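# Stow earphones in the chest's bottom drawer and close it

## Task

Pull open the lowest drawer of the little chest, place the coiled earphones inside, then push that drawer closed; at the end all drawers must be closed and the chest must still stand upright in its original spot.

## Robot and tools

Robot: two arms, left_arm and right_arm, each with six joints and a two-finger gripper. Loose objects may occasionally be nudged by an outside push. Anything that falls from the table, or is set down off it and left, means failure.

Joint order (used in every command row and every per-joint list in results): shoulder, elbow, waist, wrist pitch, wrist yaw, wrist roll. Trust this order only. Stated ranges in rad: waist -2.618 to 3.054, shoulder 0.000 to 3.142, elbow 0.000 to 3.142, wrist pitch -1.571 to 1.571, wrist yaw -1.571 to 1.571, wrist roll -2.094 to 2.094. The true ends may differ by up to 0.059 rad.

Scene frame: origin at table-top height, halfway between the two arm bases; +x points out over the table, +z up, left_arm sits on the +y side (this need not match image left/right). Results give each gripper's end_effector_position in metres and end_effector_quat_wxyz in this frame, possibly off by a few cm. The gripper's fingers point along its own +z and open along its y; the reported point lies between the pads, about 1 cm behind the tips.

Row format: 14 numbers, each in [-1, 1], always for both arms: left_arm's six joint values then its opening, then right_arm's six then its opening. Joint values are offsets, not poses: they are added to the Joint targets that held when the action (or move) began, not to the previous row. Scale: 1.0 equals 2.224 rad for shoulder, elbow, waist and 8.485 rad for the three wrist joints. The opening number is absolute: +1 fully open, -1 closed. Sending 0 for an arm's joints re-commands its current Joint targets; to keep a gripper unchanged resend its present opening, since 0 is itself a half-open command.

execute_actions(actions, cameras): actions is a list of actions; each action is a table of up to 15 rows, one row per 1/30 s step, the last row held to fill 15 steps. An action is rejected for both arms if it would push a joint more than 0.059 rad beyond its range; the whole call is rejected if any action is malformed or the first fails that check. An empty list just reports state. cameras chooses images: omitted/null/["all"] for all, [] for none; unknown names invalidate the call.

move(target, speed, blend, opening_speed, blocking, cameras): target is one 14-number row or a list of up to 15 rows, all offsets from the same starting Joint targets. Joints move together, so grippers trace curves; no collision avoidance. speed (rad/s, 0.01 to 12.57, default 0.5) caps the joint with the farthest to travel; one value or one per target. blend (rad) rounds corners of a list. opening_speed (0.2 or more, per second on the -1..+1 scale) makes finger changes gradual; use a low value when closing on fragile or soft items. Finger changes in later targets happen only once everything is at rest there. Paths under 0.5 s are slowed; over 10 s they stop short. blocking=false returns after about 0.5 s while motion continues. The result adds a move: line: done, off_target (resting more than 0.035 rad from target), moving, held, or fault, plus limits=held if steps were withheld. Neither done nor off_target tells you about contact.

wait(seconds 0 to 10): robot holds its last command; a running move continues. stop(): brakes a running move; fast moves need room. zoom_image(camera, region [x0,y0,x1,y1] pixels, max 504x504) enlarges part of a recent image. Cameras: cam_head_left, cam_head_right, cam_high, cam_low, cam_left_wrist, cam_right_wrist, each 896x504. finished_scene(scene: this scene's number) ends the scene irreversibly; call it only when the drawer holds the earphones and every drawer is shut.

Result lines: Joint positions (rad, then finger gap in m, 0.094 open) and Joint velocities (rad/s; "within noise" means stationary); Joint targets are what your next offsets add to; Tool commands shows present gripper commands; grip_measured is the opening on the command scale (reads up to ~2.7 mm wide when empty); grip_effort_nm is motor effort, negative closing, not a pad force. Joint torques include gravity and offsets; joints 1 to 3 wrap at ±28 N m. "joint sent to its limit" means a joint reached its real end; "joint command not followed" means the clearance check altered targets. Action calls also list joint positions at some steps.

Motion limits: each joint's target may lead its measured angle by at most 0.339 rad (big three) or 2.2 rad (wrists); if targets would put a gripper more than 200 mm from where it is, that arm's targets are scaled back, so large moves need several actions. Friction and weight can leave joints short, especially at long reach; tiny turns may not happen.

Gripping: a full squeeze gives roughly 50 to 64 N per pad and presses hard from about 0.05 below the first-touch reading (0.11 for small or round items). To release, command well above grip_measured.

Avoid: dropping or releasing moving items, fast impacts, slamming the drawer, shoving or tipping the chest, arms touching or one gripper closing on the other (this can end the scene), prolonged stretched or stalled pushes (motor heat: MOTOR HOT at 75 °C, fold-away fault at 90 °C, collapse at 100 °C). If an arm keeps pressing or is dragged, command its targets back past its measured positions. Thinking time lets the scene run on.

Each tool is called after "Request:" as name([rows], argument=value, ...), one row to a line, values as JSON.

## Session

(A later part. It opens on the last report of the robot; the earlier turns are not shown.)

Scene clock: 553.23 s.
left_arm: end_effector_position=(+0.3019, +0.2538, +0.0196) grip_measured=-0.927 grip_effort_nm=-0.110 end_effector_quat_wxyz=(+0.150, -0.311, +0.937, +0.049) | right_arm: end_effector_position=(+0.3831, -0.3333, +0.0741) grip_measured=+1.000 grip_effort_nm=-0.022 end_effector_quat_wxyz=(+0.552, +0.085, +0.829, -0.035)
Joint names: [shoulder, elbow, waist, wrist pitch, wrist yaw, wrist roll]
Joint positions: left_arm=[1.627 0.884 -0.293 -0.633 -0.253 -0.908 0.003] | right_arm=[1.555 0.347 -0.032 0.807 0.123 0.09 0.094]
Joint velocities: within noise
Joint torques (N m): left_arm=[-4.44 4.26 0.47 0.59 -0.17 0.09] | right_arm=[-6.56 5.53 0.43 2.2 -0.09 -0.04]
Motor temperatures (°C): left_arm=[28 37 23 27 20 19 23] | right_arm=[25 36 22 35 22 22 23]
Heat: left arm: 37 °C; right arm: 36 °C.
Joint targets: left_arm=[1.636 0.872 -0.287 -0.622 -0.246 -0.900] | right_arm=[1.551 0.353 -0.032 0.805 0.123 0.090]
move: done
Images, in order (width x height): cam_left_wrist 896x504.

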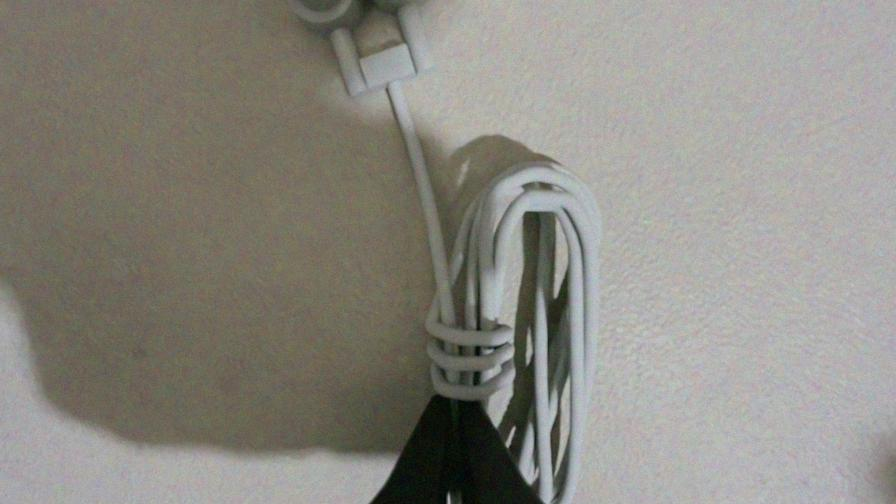

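Request:
move(target=[0, 0, 0, 0, 0, 0, -1.0, 0, 0, 0, 0, 0, 0, 1], opening_speed=0.2, cameras=["cam_left_wrist"])

Request:
zoom_image(camera="cam_left_wrist", region=[340, 300, 640, 504])

Scene clock: 556.97 s.
left_arm: end_effector_position=(+0.3019, +0.2538, +0.0196) grip_measured=-0.977 grip_effort_nm=-0.950 end_effector_quat_wxyz=(+0.150, -0.311, +0.937, +0.049) | right_arm: end_effector_position=(+0.3831, -0.3333, +0.0741) grip_measured=+1.000 grip_effort_nm=-0.012 end_effector_quat_wxyz=(+0.552, +0.085, +0.829, -0.035)
Joint names: [shoulder, elbow, waist, wrist pitch, wrist yaw, wrist roll]
Joint positions: left_arm=[1.627 0.884 -0.293 -0.633 -0.253 -0.908 0.001] | right_arm=[1.555 0.347 -0.032 0.807 0.123 0.09 0.094]
Joint velocities: within noise
Joint torques (N m): left_arm=[-4.44 4.23 0.49 0.58 -0.16 0.09] | right_arm=[-6.79 5.27 0.32 2.16 -0.08 -0.05]
Motor temperatures (°C): left_arm=[29 36 23 27 20 19 23] | right_arm=[25 36 22 35 22 22 23]
Heat: left arm: 36 °C; right arm: 36 °C.
Joint targets: left_arm=[1.636 0.872 -0.287 -0.622 -0.246 -0.900] | right_arm=[1.551 0.353 -0.032 0.805 0.123 0.090]
move: done
Images, in order (width x height): cam_left_wrist 896x504.

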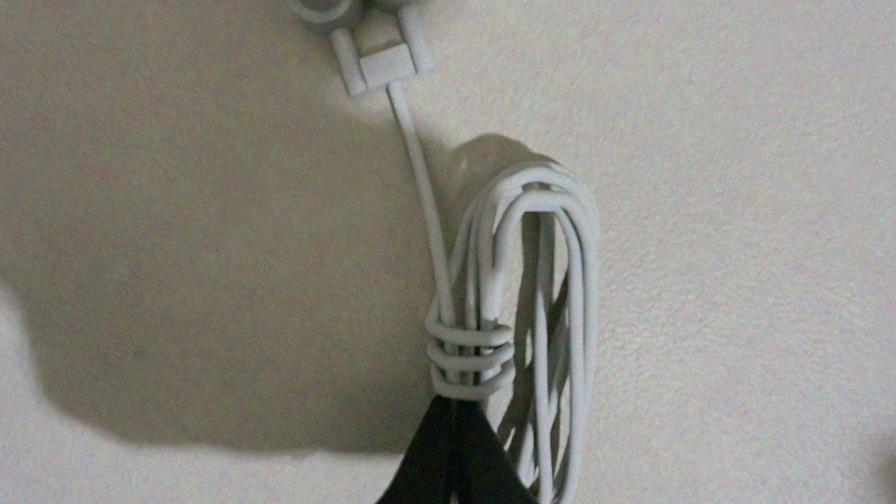

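Scaled by 1.680 from the camera's 896x504 image, which has a finer 1280x720 frame.

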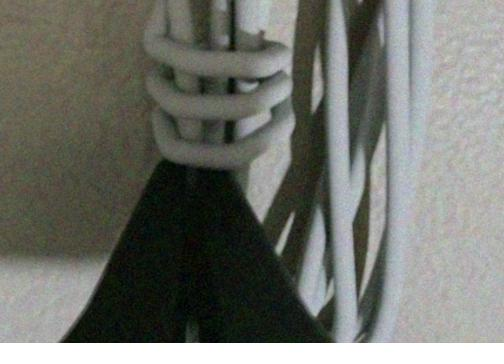

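Request:
move([
  [-0.01169, 0.01888, 0, 0, 0, 0, -1.0, 0, 0, 0, 0, 0, 0, 1],
  [-0.04816, 0.08197, 0, -0.02726, 0, 0, -1.0, 0, 0, 0, 0, 0, 0, 1],
  [-0.06592, 0.19168, 0, -0.06067, 0, 0, -1.0, 0, 0, 0, 0, 0, 0, 1],
], speed=[0.2, 0.25, 0.35], blend=[0.01, 0.04, 0], cameras=["cam_left_wrist", "cam_head_left", "cam_high"])

Scene clock: 624.67 s.
left_arm: end_effector_position=(+0.3036, +0.2533, +0.1423) grip_measured=-0.980 grip_effort_nm=-0.994 end_effector_quat_wxyz=(+0.154, -0.311, +0.937, +0.046) | right_arm: end_effector_position=(+0.3831, -0.3333, +0.0741) grip_measured=+1.000 grip_effort_nm=-0.017 end_effector_quat_wxyz=(+0.552, +0.085, +0.829, -0.035)
Joint names: [shoulder, elbow, waist, wrist pitch, wrist yaw, wrist roll]
Joint positions: left_arm=[1.507 1.27 -0.293 -1.13 -0.253 -0.908 0.001] | right_arm=[1.555 0.347 -0.032 0.807 0.123 0.09 0.094]
Joint velocities: within noise
Joint torques (N m): left_arm=[-6.05 8.02 0.53 0.44 -0.18 0.09] | right_arm=[-6.5 5.38 0.23 2.16 -0.04 -0.07]
Motor temperatures (°C): left_arm=[29 34 23 26 20 19 25] | right_arm=[26 37 22 35 22 22 23]
Heat: left arm: 34 °C; right arm: 37 °C.
Joint targets: left_arm=[1.489 1.298 -0.287 -1.137 -0.246 -0.899] | right_arm=[1.551 0.353 -0.032 0.805 0.123 0.090]
move: done
Images, in order (width x height): cam_head_left 896x504, cam_high 896x504, cam_left_wrist 896x504.

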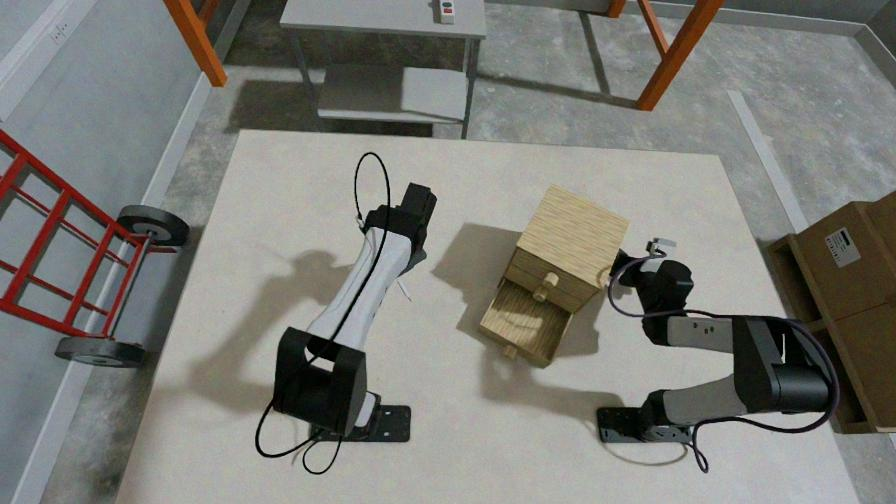

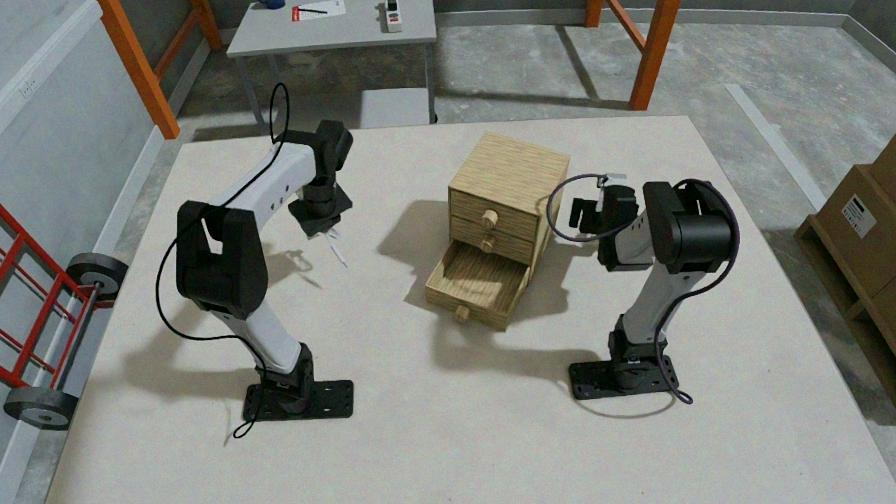

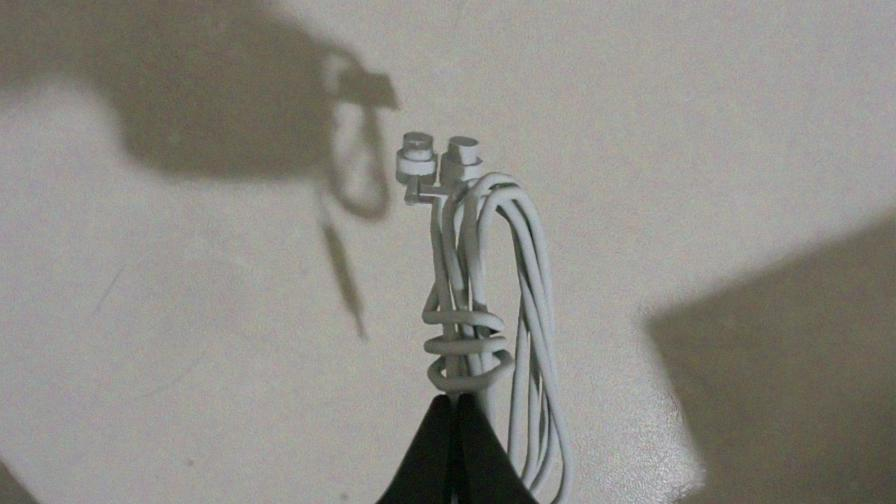

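Request:
move(target=[0.08183, 0.22365, -0.32779, -0.01761, 0.01098, 0.06284, -1.0, 0, 0, 0, 0, 0, 0, 1], speed=0.4, cameras=["cam_left_wrist", "cam_head_left", "cam_low"])

Scene clock: 631.00 s.
left_arm: end_effector_position=(+0.2216, -0.0036, +0.2369) grip_measured=-0.980 grip_effort_nm=-0.989 end_effector_quat_wxyz=(+0.201, +0.291, +0.933, -0.065) | right_arm: end_effector_position=(+0.3831, -0.3333, +0.0741) grip_measured=+1.000 grip_effort_nm=-0.017 end_effector_quat_wxyz=(+0.552, +0.085, +0.829, -0.035)
Joint names: [shoulder, elbow, waist, wrist pitch, wrist yaw, wrist roll]
Joint positions: left_arm=[1.66 1.765 -1.014 -1.28 -0.161 -0.377 0.001] | right_arm=[1.555 0.347 -0.032 0.807 0.123 0.09 0.094]
Joint velocities: within noise
Joint torques (N m): left_arm=[-4.97 8.14 -0.23 0.78 -0.08 0.09] | right_arm=[-6.5 5.24 0.29 2.17 -0.01 -0.03]
Motor temperatures (°C): left_arm=[29 35 23 26 20 19 25] | right_arm=[26 37 22 35 22 22 23]
Heat: left arm: 35 °C; right arm: 37 °C.
Joint targets: left_arm=[1.671 1.795 -1.016 -1.287 -0.154 -0.366] | right_arm=[1.551 0.353 -0.032 0.805 0.123 0.090]
move: done
Images, in order (width x height): cam_head_left 896x504, cam_low 896x504, cam_left_wrist 896x504.

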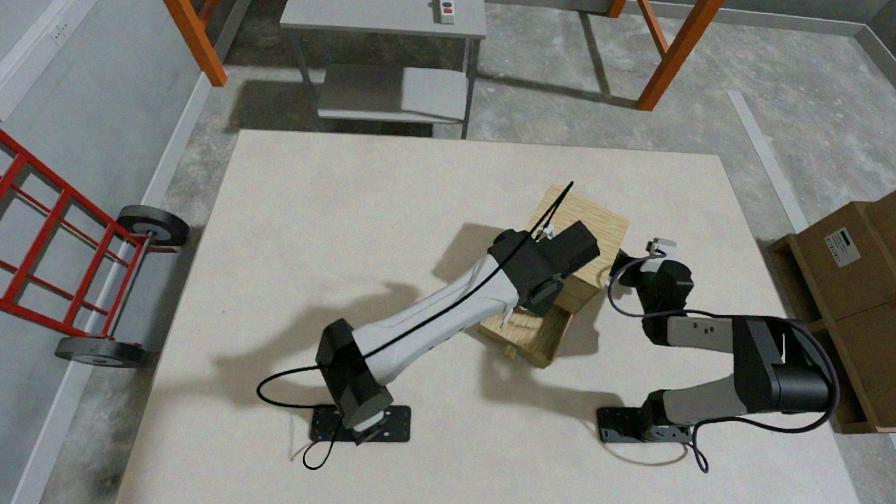

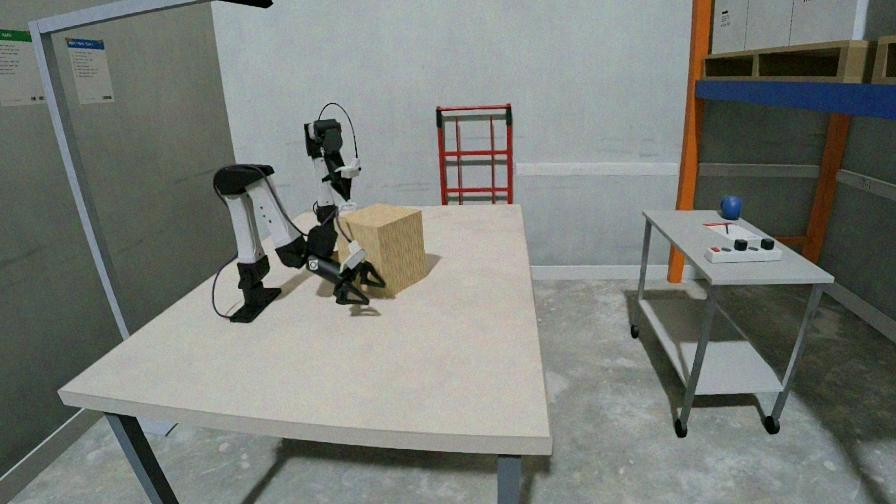

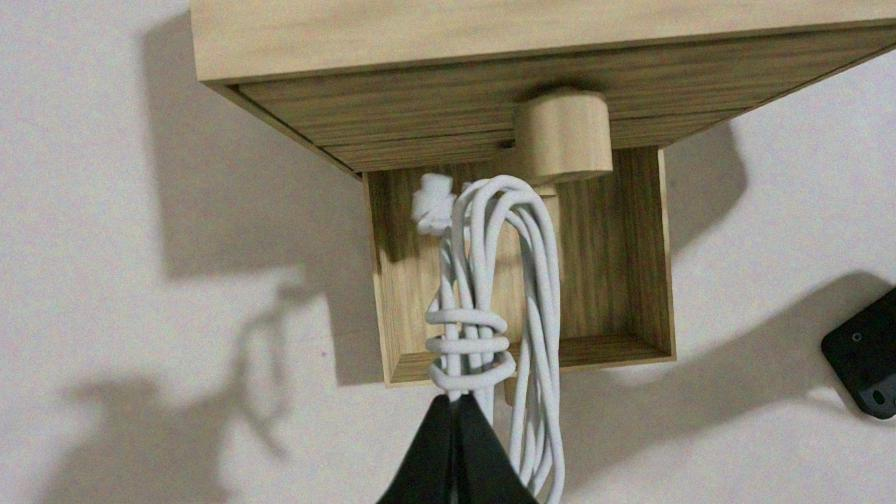

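Request:
move([
  [-0.009, -0.0198, 0, 0, 0, 0, -1.0, 0, 0, 0, 0, 0, 0, 1],
  [-0.0328, -0.1250, 0, 0.02428, 0, 0, -1.0, 0, 0, 0, 0, 0, 0, 1],
  [-0.0374, -0.2192, 0, 0.04773, 0, 0, -1.0, 0, 0, 0, 0, 0, 0, 1],
], speed=0.25, cameras=["cam_left_wrist", "cam_head_left"])

Scene clock: 656.67 s.
left_arm: end_effector_position=(+0.2212, -0.0029, +0.1372) grip_measured=-0.980 grip_effort_nm=-0.994 end_effector_quat_wxyz=(+0.195, +0.293, +0.934, -0.060) | right_arm: end_effector_position=(+0.3831, -0.3333, +0.0741) grip_measured=+1.000 grip_effort_nm=-0.012 end_effector_quat_wxyz=(+0.552, +0.085, +0.829, -0.035)
Joint names: [shoulder, elbow, waist, wrist pitch, wrist yaw, wrist roll]
Joint positions: left_arm=[1.615 1.32 -1.014 -0.895 -0.161 -0.376 0.001] | right_arm=[1.555 0.347 -0.032 0.807 0.123 0.09 0.094]
Joint velocities: within noise
Joint torques (N m): left_arm=[-7.84 5.14 -0.34 0.89 -0.09 0.1] | right_arm=[-6.39 5.46 0.1 2.16 -0.07 -0.08]
Motor temperatures (°C): left_arm=[29 36 23 26 20 19 25] | right_arm=[26 37 22 35 22 22 23]
Heat: left arm: 36 °C; right arm: 37 °C.
Joint targets: left_arm=[1.588 1.308 -1.016 -0.881 -0.154 -0.366] | right_arm=[1.551 0.353 -0.032 0.805 0.123 0.090]
move: done
Images, in order (width x height): cam_head_left 896x504, cam_left_wrist 896x504.

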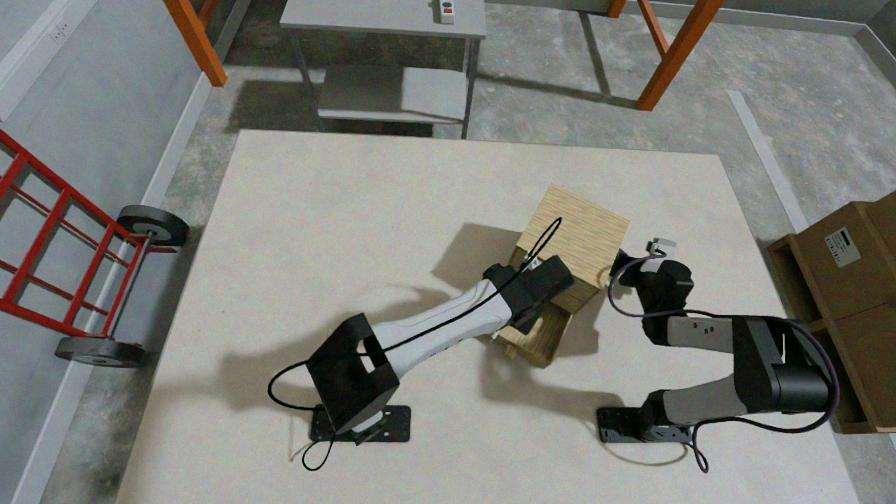

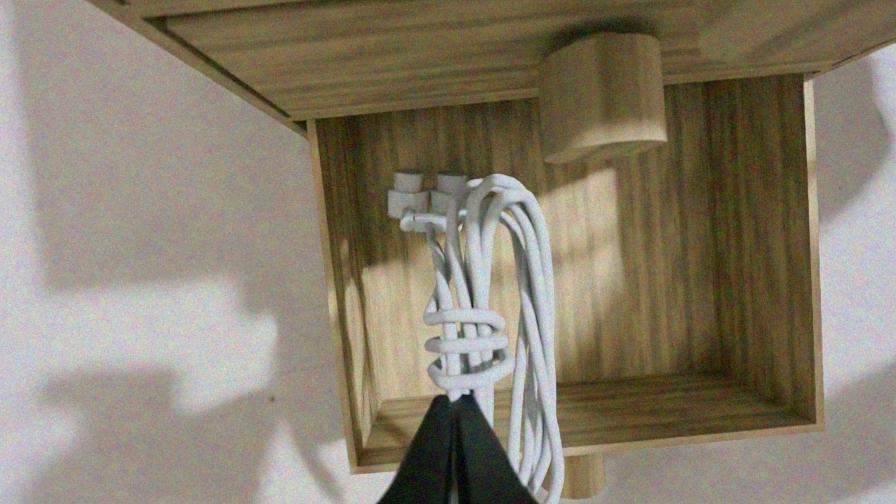

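Request:
wait(seconds=0, cameras=["cam_head_right", "cam_high", "cam_low", "cam_left_wrist"])

Request:
zoom_image(camera="cam_low", region=[300, 100, 700, 400])

Scene clock: 677.37 s.
left_arm: end_effector_position=(+0.2213, -0.0032, +0.1373) grip_measured=-0.980 grip_effort_nm=-0.994 end_effector_quat_wxyz=(+0.196, +0.292, +0.934, -0.060) | right_arm: end_effector_position=(+0.3831, -0.3333, +0.0741) grip_measured=+1.000 grip_effort_nm=-0.022 end_effector_quat_wxyz=(+0.552, +0.085, +0.829, -0.035)
Joint names: [shoulder, elbow, waist, wrist pitch, wrist yaw, wrist roll]
Joint positions: left_arm=[1.615 1.32 -1.014 -0.894 -0.161 -0.376 0.001] | right_arm=[1.555 0.347 -0.032 0.807 0.123 0.09 0.094]
Joint velocities: within noise
Joint torques (N m): left_arm=[-7.87 5.14 -0.35 0.91 -0.08 0.1] | right_arm=[-6.48 5.37 0.21 2.19 -0.09 -0.06]
Motor temperatures (°C): left_arm=[31 36 23 26 20 19 25] | right_arm=[26 37 22 35 22 22 23]
Heat: left arm: 36 °C; right arm: 37 °C.
Joint targets: left_arm=[1.588 1.308 -1.016 -0.882 -0.154 -0.366] | right_arm=[1.551 0.353 -0.032 0.805 0.123 0.090]
Tool commands: left_gripper/opening=-1.0 right_gripper/opening=+1.0
Images, in order (width x height): cam_head_right 896x504, cam_high 896x504, cam_low 896x504, cam_left_wrist 896x504.

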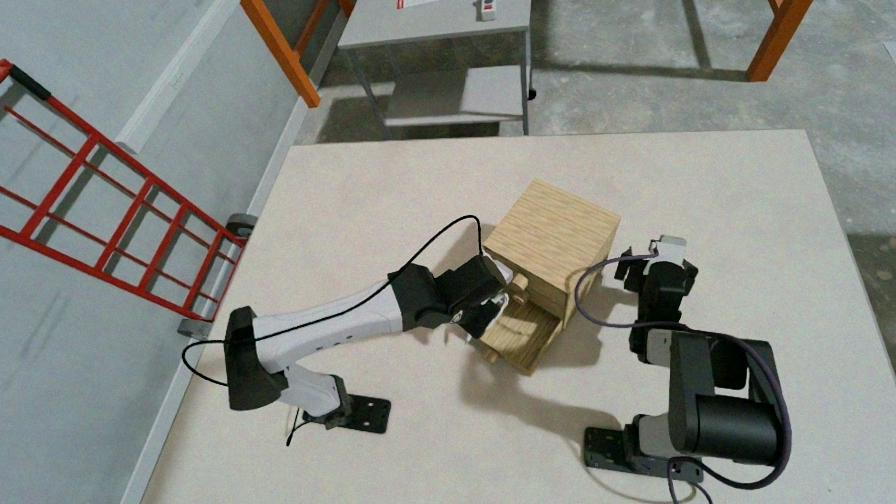

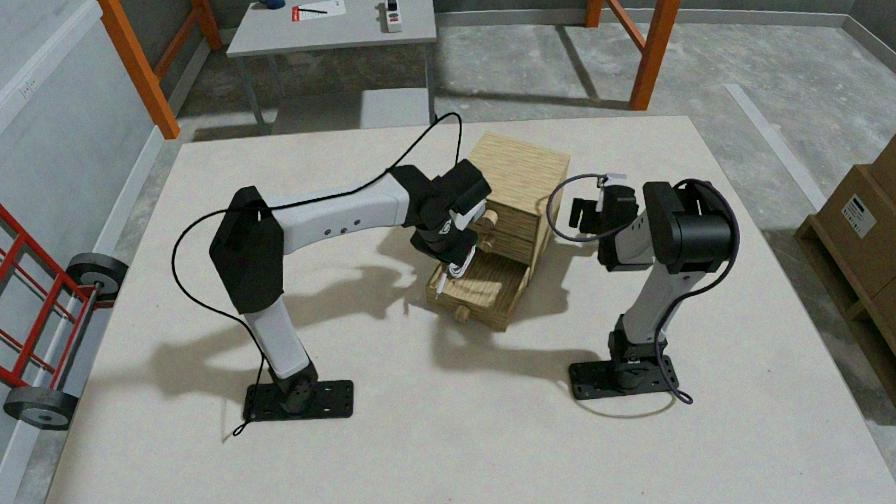

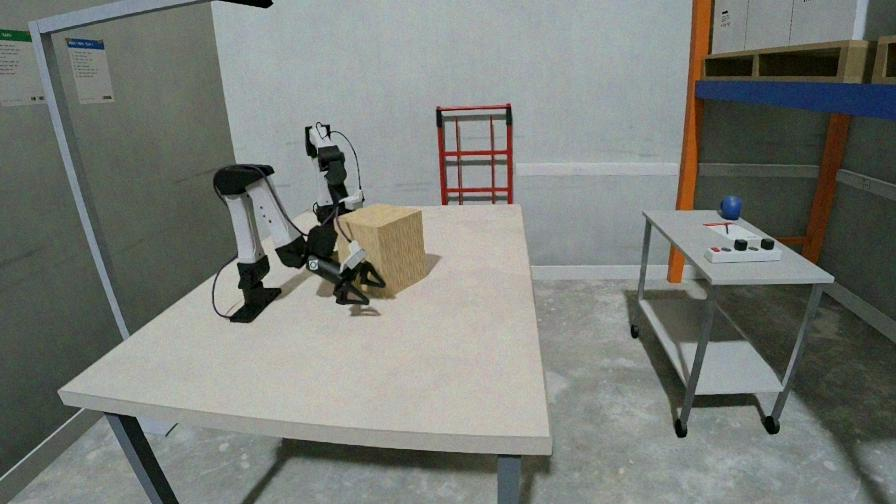

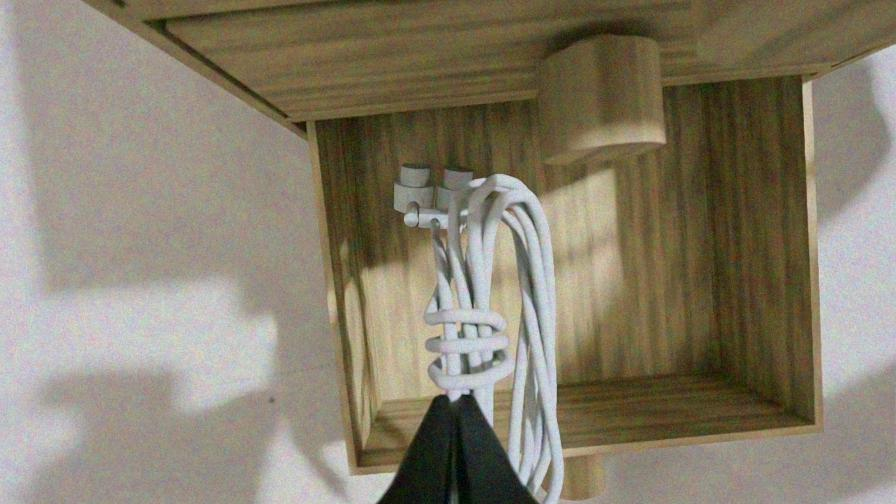

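Scaled by 1.260 from the camera's 896x504 image, which has a finer 1280x720 frame.

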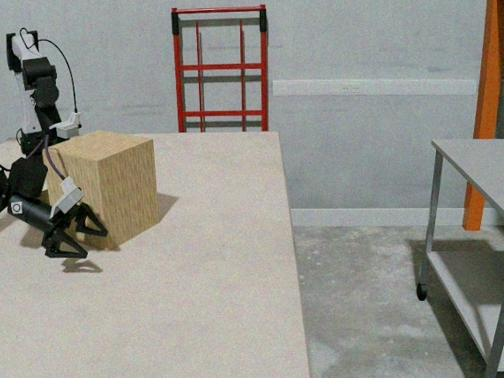

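Request:
zoom_image(camera="cam_high", region=[400, 180, 580, 340])

Scaled by 2.800 from the camera's 896x504 image, which has a finer 1280x720 frame.

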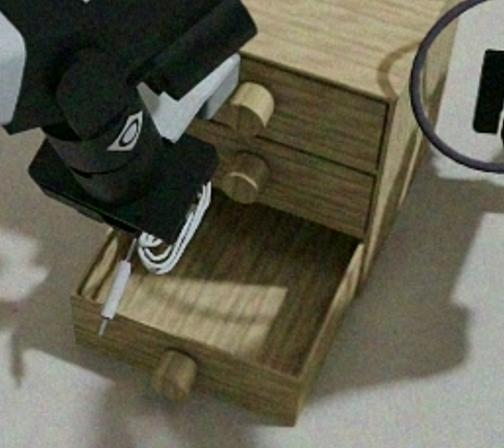

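Request:
move([
  [0.0099, 0.0166, 0, 0, 0, 0, -1.0, 0, 0, 0, 0, 0, 0, 1],
  [0.01754, 0.11376, 0, -0.02568, 0, 0, -1.0, 0, 0, 0, 0, 0, 0, 1],
  [0.04317, 0.14105, 0.03215, -0.02523, 0.00289, 0.00636, -1.0, 0, 0, 0, 0, 0, 0, 1],
], speed=0.25, cameras=["cam_left_wrist", "cam_high"])

Request:
zoom_image(camera="cam_high", region=[400, 160, 580, 340])

Scene clock: 699.83 s.
left_arm: end_effector_position=(+0.2472, -0.0037, +0.1888) grip_measured=-0.980 grip_effort_nm=-0.999 end_effector_quat_wxyz=(+0.197, +0.288, +0.935, -0.061) | right_arm: end_effector_position=(+0.3831, -0.3333, +0.0741) grip_measured=+1.000 grip_effort_nm=-0.017 end_effector_quat_wxyz=(+0.552, +0.085, +0.829, -0.035)
Joint names: [shoulder, elbow, waist, wrist pitch, wrist yaw, wrist roll]
Joint positions: left_arm=[1.677 1.589 -0.948 -1.09 -0.138 -0.323 0.001] | right_arm=[1.555 0.347 -0.032 0.807 0.123 0.09 0.094]
Joint velocities: within noise
Joint torques (N m): left_arm=[-5.65 8.61 0.17 0.77 -0.05 0.09] | right_arm=[-6.37 5.39 0.28 2.21 -0.02 -0.03]
Motor temperatures (°C): left_arm=[32 37 23 26 20 19 25] | right_arm=[26 37 22 35 22 22 23]
Heat: left arm: 37 °C; right arm: 37 °C.
Joint targets: left_arm=[1.684 1.622 -0.945 -1.096 -0.129 -0.312] | right_arm=[1.551 0.353 -0.032 0.805 0.123 0.090]
move: done
Images, in order (width x height): cam_high 896x504, cam_left_wrist 896x504.

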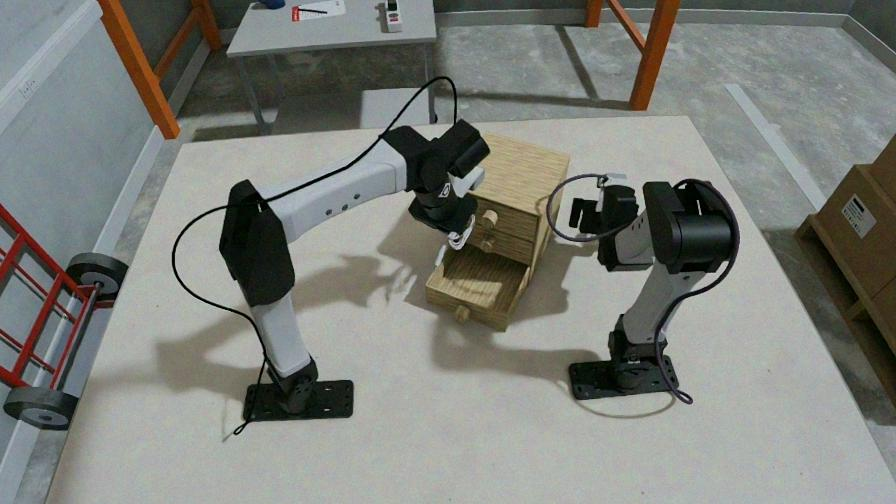

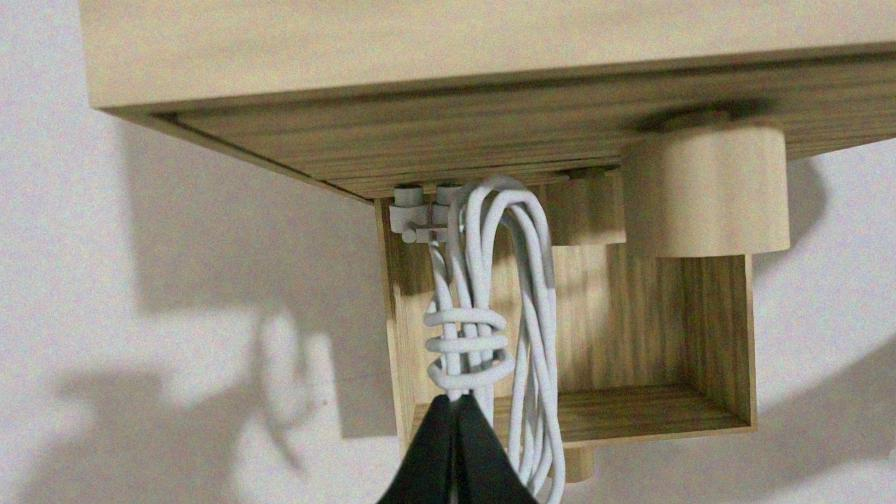

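Scaled by 2.800 from the camera's 896x504 image, which has a finer 1280x720 frame.

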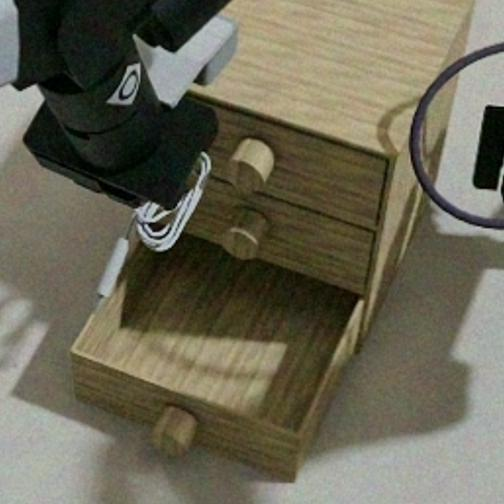

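Request:
move([
  [-0.009, -0.0198, -0.009, 0, 0, 0, -1.0, 0, 0, 0, 0, 0, 0, 1],
  [-0.01619, -0.02338, -0.01619, 0.00071, -0.00383, -0.00507, -1.0, 0, 0, 0, 0, 0, 0, 1],
  [-0.02113, -0.11826, -0.01619, 0.02557, -0.00383, -0.00507, -1.0, 0, 0, 0, 0, 0, 0, 1],
  [-0.0054, -0.15872, -0.01619, 0.03712, -0.00383, -0.00507, -1.0, 0, 0, 0, 0, 0, 0, 1],
], speed=0.25, cameras=["cam_left_wrist", "cam_high"])

Request:
zoom_image(camera="cam_high", region=[400, 180, 580, 340])

Scene clock: 725.10 s.
left_arm: end_effector_position=(+0.2395, -0.0059, +0.1145) grip_measured=-0.980 grip_effort_nm=-0.994 end_effector_quat_wxyz=(+0.198, +0.288, +0.935, -0.061) | right_arm: end_effector_position=(+0.3831, -0.3333, +0.0741) grip_measured=+1.000 grip_effort_nm=-0.012 end_effector_quat_wxyz=(+0.552, +0.085, +0.829, -0.035)
Joint names: [shoulder, elbow, waist, wrist pitch, wrist yaw, wrist roll]
Joint positions: left_arm=[1.665 1.281 -0.973 -0.794 -0.15 -0.345 0.001] | right_arm=[1.555 0.347 -0.032 0.807 0.123 0.09 0.094]
Joint velocities: within noise
Joint torques (N m): left_arm=[-5.65 5.15 -0.72 0.95 -0.26 -0.11] | right_arm=[-6.52 5.34 0.36 2.18 -0.02 -0.04]
Motor temperatures (°C): left_arm=[32 41 23 27 20 19 25] | right_arm=[26 37 22 36 22 22 23]
Heat: left arm: 41 °C; right arm: 37 °C.
Joint targets: left_arm=[1.672 1.268 -0.981 -0.781 -0.161 -0.355] | right_arm=[1.551 0.353 -0.032 0.805 0.123 0.090]
move: done
Images, in order (width x height): cam_high 896x504, cam_left_wrist 896x504.

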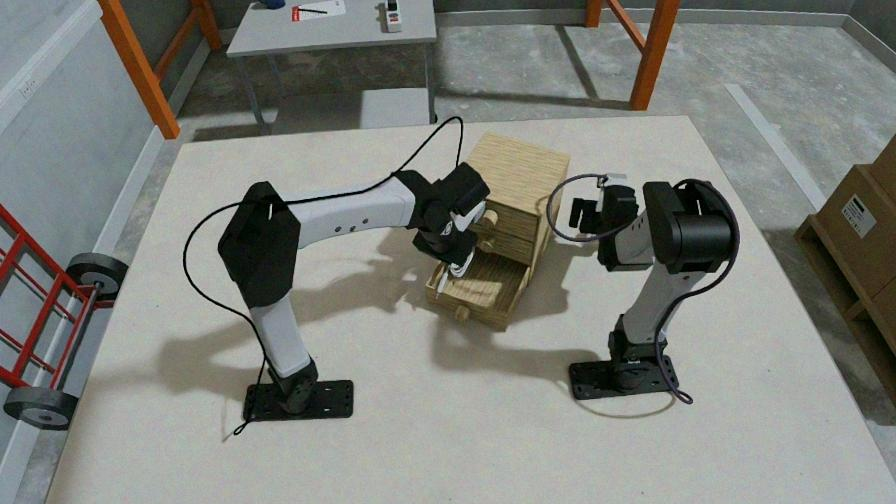

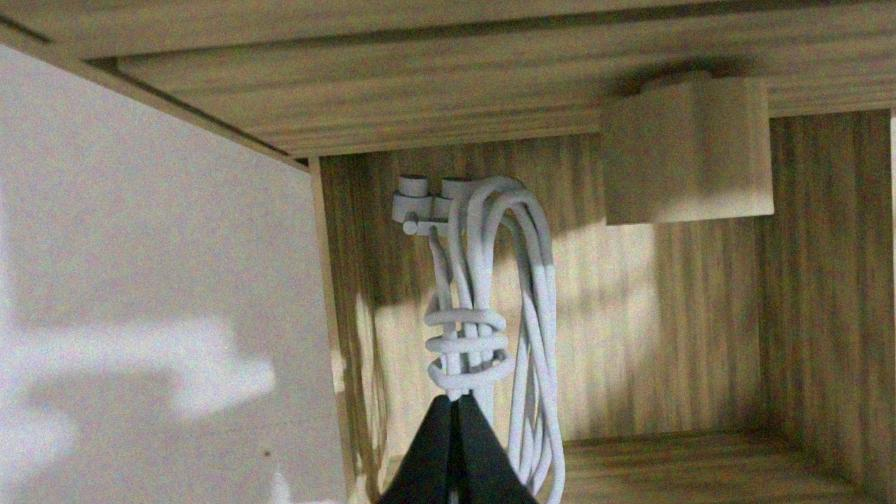

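Scaled by 2.800 from the camera's 896x504 image, which has a finer 1280x720 frame.

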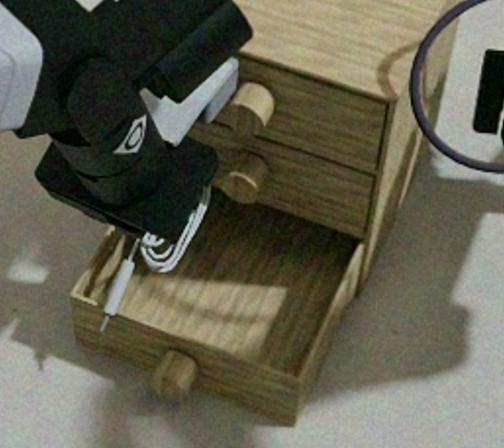

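Request:
wait(seconds=0, cameras=["cam_head_right", "cam_head_left"])

Request:
zoom_image(camera="cam_head_right", region=[420, 250, 600, 400])

Request:
zoom_image(camera="cam_head_left", region=[460, 240, 620, 380])

Scene clock: 747.27 s.
left_arm: end_effector_position=(+0.2396, -0.0062, +0.1146) grip_measured=-0.980 grip_effort_nm=-0.994 end_effector_quat_wxyz=(+0.199, +0.288, +0.935, -0.061) | right_arm: end_effector_position=(+0.3831, -0.3333, +0.0741) grip_measured=+1.000 grip_effort_nm=-0.017 end_effector_quat_wxyz=(+0.552, +0.085, +0.829, -0.035)
Joint names: [shoulder, elbow, waist, wrist pitch, wrist yaw, wrist roll]
Joint positions: left_arm=[1.665 1.281 -0.973 -0.793 -0.15 -0.345 0.001] | right_arm=[1.555 0.347 -0.032 0.807 0.123 0.09 0.094]
Joint velocities: within noise
Joint torques (N m): left_arm=[-5.64 5.12 -0.76 0.94 -0.26 -0.11] | right_arm=[-6.49 5.35 0.38 2.16 -0.04 -0.04]
Motor temperatures (°C): left_arm=[31 39 23 27 20 19 25] | right_arm=[26 37 22 36 22 22 23]
Heat: left arm: 39 °C; right arm: 37 °C.
Joint targets: left_arm=[1.672 1.268 -0.981 -0.781 -0.161 -0.355] | right_arm=[1.551 0.353 -0.032 0.805 0.123 0.090]
Tool commands: left_gripper/opening=-1.0 right_gripper/opening=+1.0
Images, in order (width x height): cam_head_left 896x504, cam_head_right 896x504.

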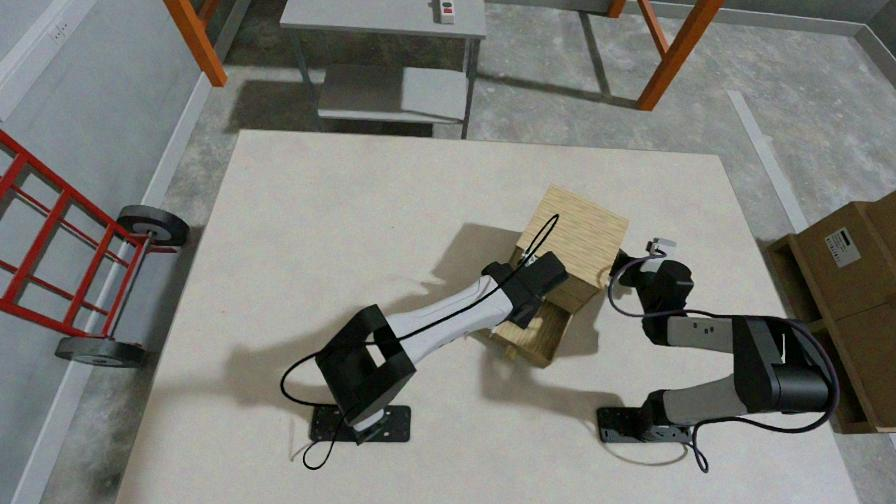

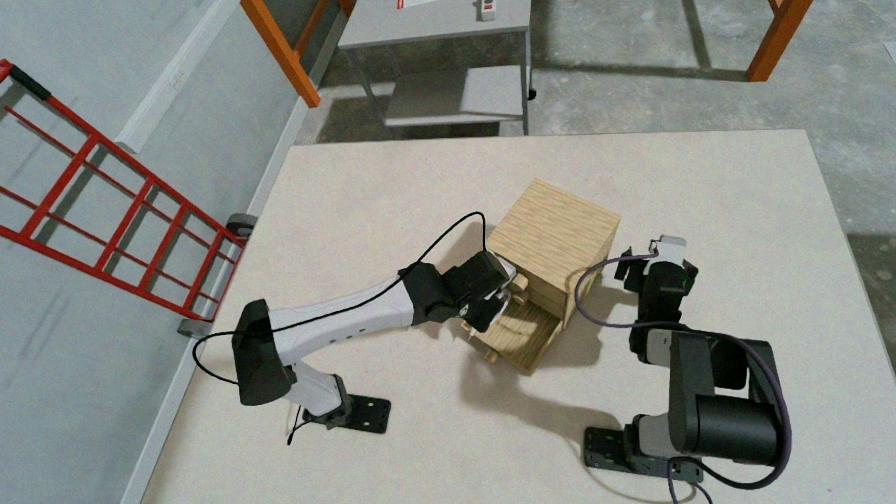

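Scaled by 2.800 from the camera's 896x504 image, which has a finer 1280x720 frame.

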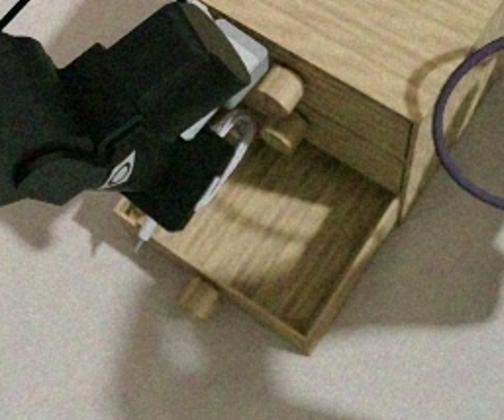

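Scaled by 3.150 from the camera's 896x504 image, which has a finer 1280x720 frame.

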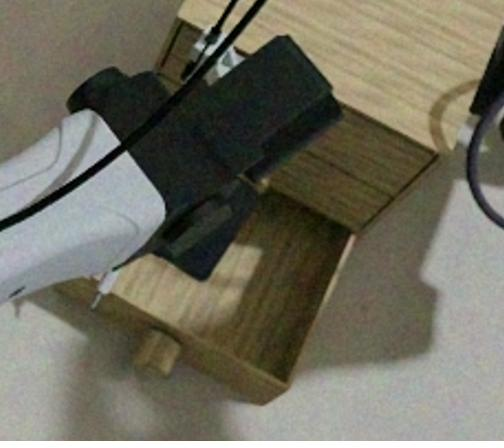

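Request:
move([
  [-0.01079, 0.01664, 0, 0, 0, 0, -1.0, 0, 0, 0, 0, 0, 0, 1],
  [-0.01583, 0.06075, 0, -0.01382, 0, 0, -1.0, 0, 0, 0, 0, 0, 0, 1],
  [-0.04474, 0.11871, 0, -0.03465, 0.03123, 0.06777, -1.0, 0, 0, 0, 0, 0, 0, 1],
  [0.10522, 0.28799, 0.03867, -0.06223, 0.06081, 0.15209, -1.0, 0, 0, 0, 0, 0, 0, 1],
], speed=[0.25, 0.25, 0.45, 0.45], cameras=["cam_left_wrist", "cam_high"])

Request:
zoom_image(camera="cam_high", region=[400, 160, 580, 340])

Scene clock: 851.77 s.
left_arm: end_effector_position=(+0.2083, -0.0567, +0.1905) grip_measured=-0.980 grip_effort_nm=-0.994 end_effector_quat_wxyz=(+0.125, +0.786, +0.581, -0.168) | right_arm: end_effector_position=(+0.3831, -0.3333, +0.0741) grip_measured=+1.000 grip_effort_nm=-0.012 end_effector_quat_wxyz=(+0.552, +0.085, +0.829, -0.035)
Joint names: [shoulder, elbow, waist, wrist pitch, wrist yaw, wrist roll]
Joint positions: left_arm=[1.897 1.878 -0.902 -1.302 0.342 0.923 0.001] | right_arm=[1.555 0.347 -0.032 0.807 0.123 0.09 0.094]
Joint velocities: within noise
Joint torques (N m): left_arm=[-6.87 8.17 0.55 0.5 0.29 0.12] | right_arm=[-6.6 5.38 0.24 2.21 -0.02 -0.04]
Motor temperatures (°C): left_arm=[31 37 23 27 20 19 26] | right_arm=[26 38 22 36 22 22 23]
Heat: left arm: 37 °C; right arm: 38 °C.
Joint targets: left_arm=[1.906 1.909 -0.894 -1.309 0.355 0.935] | right_arm=[1.551 0.353 -0.032 0.805 0.123 0.090]
move: done
Images, in order (width x height): cam_high 896x504, cam_left_wrist 896x504.

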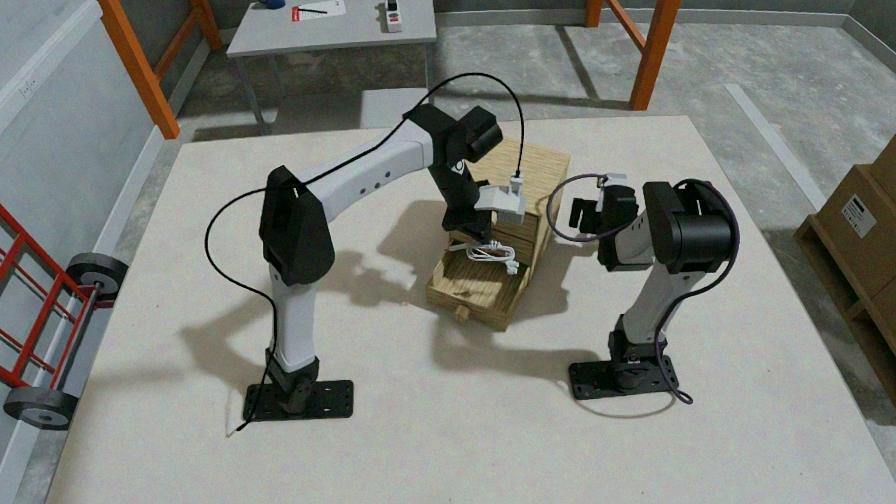

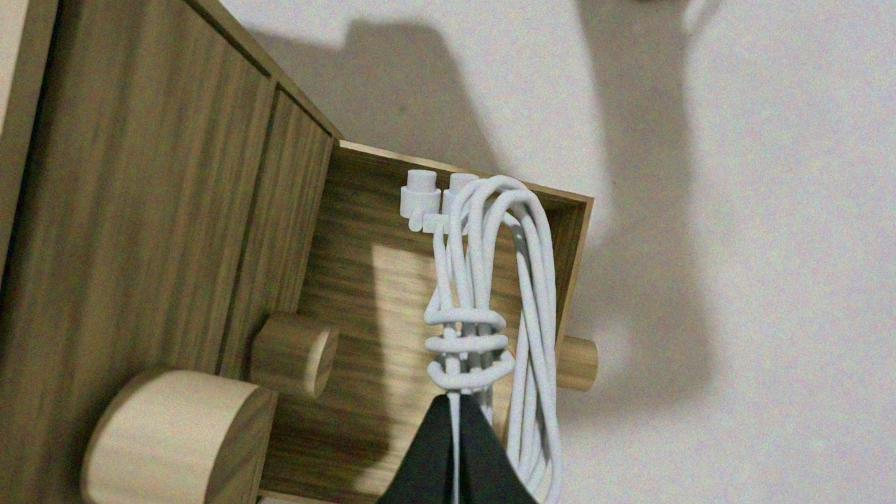

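Scaled by 2.800 from the camera's 896x504 image, which has a finer 1280x720 frame.

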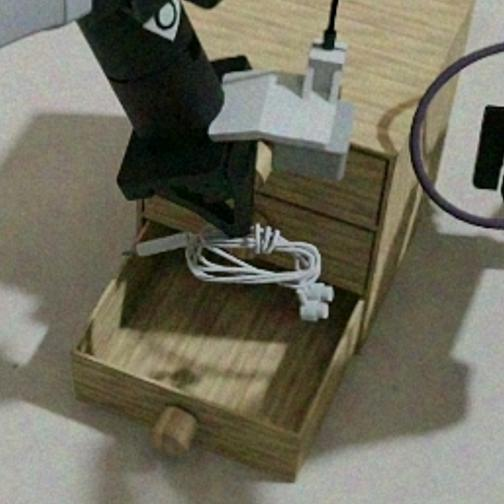

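Request:
move([
  [-0.00899, -0.01978, 0, 0, 0, 0, -1.0, 0, 0, 0, 0, 0, 0, 1],
  [-0.03013, -0.13219, 0.01079, 0.02605, 0.00059, 0.00306, -1.0, 0, 0, 0, 0, 0, 0, 1],
  [-0.01394, -0.19739, 0.01079, 0.04443, 0.00059, 0.00306, -1.0, 0, 0, 0, 0, 0, 0, 1],
], speed=0.25, cameras=["cam_left_wrist", "cam_high"])

Request:
zoom_image(camera="cam_high", region=[400, 160, 580, 340])

Scene clock: 878.17 s.
left_arm: end_effector_position=(+0.2135, -0.0458, +0.0983) grip_measured=-0.980 grip_effort_nm=-0.994 end_effector_quat_wxyz=(+0.121, +0.785, +0.584, -0.167) | right_arm: end_effector_position=(+0.3831, -0.3333, +0.0741) grip_measured=+1.000 grip_effort_nm=-0.022 end_effector_quat_wxyz=(+0.552, +0.085, +0.829, -0.035)
Joint names: [shoulder, elbow, waist, wrist pitch, wrist yaw, wrist roll]
Joint positions: left_arm=[1.873 1.482 -0.873 -0.947 0.347 0.949 0.001] | right_arm=[1.555 0.347 -0.032 0.807 0.123 0.09 0.094]
Joint velocities: within noise
Joint torques (N m): left_arm=[-7.34 4.83 0.13 0.67 0.28 0.12] | right_arm=[-6.65 5.29 0.36 2.21 -0.03 -0.07]
Motor temperatures (°C): left_arm=[34 37 23 26 20 19 26] | right_arm=[26 38 22 36 22 22 23]
Heat: left arm: 37 °C; right arm: 38 °C.
Joint targets: left_arm=[1.875 1.470 -0.871 -0.932 0.359 0.961] | right_arm=[1.551 0.353 -0.032 0.805 0.123 0.090]
move: done
Images, in order (width x height): cam_high 896x504, cam_left_wrist 896x504.

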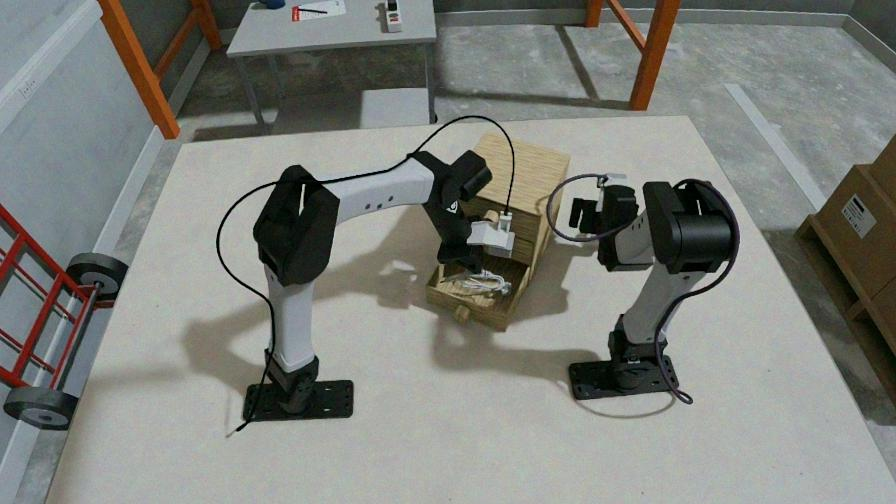

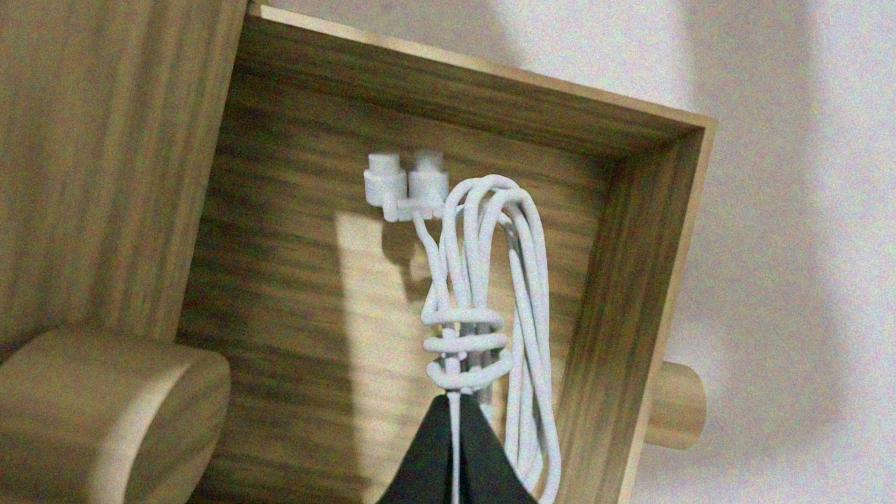

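Scaled by 2.800 from the camera's 896x504 image, which has a finer 1280x720 frame.

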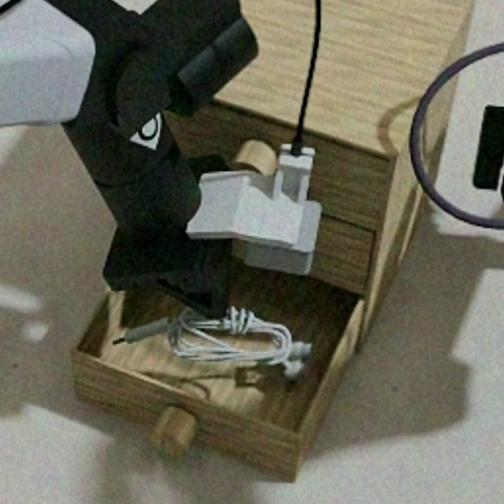

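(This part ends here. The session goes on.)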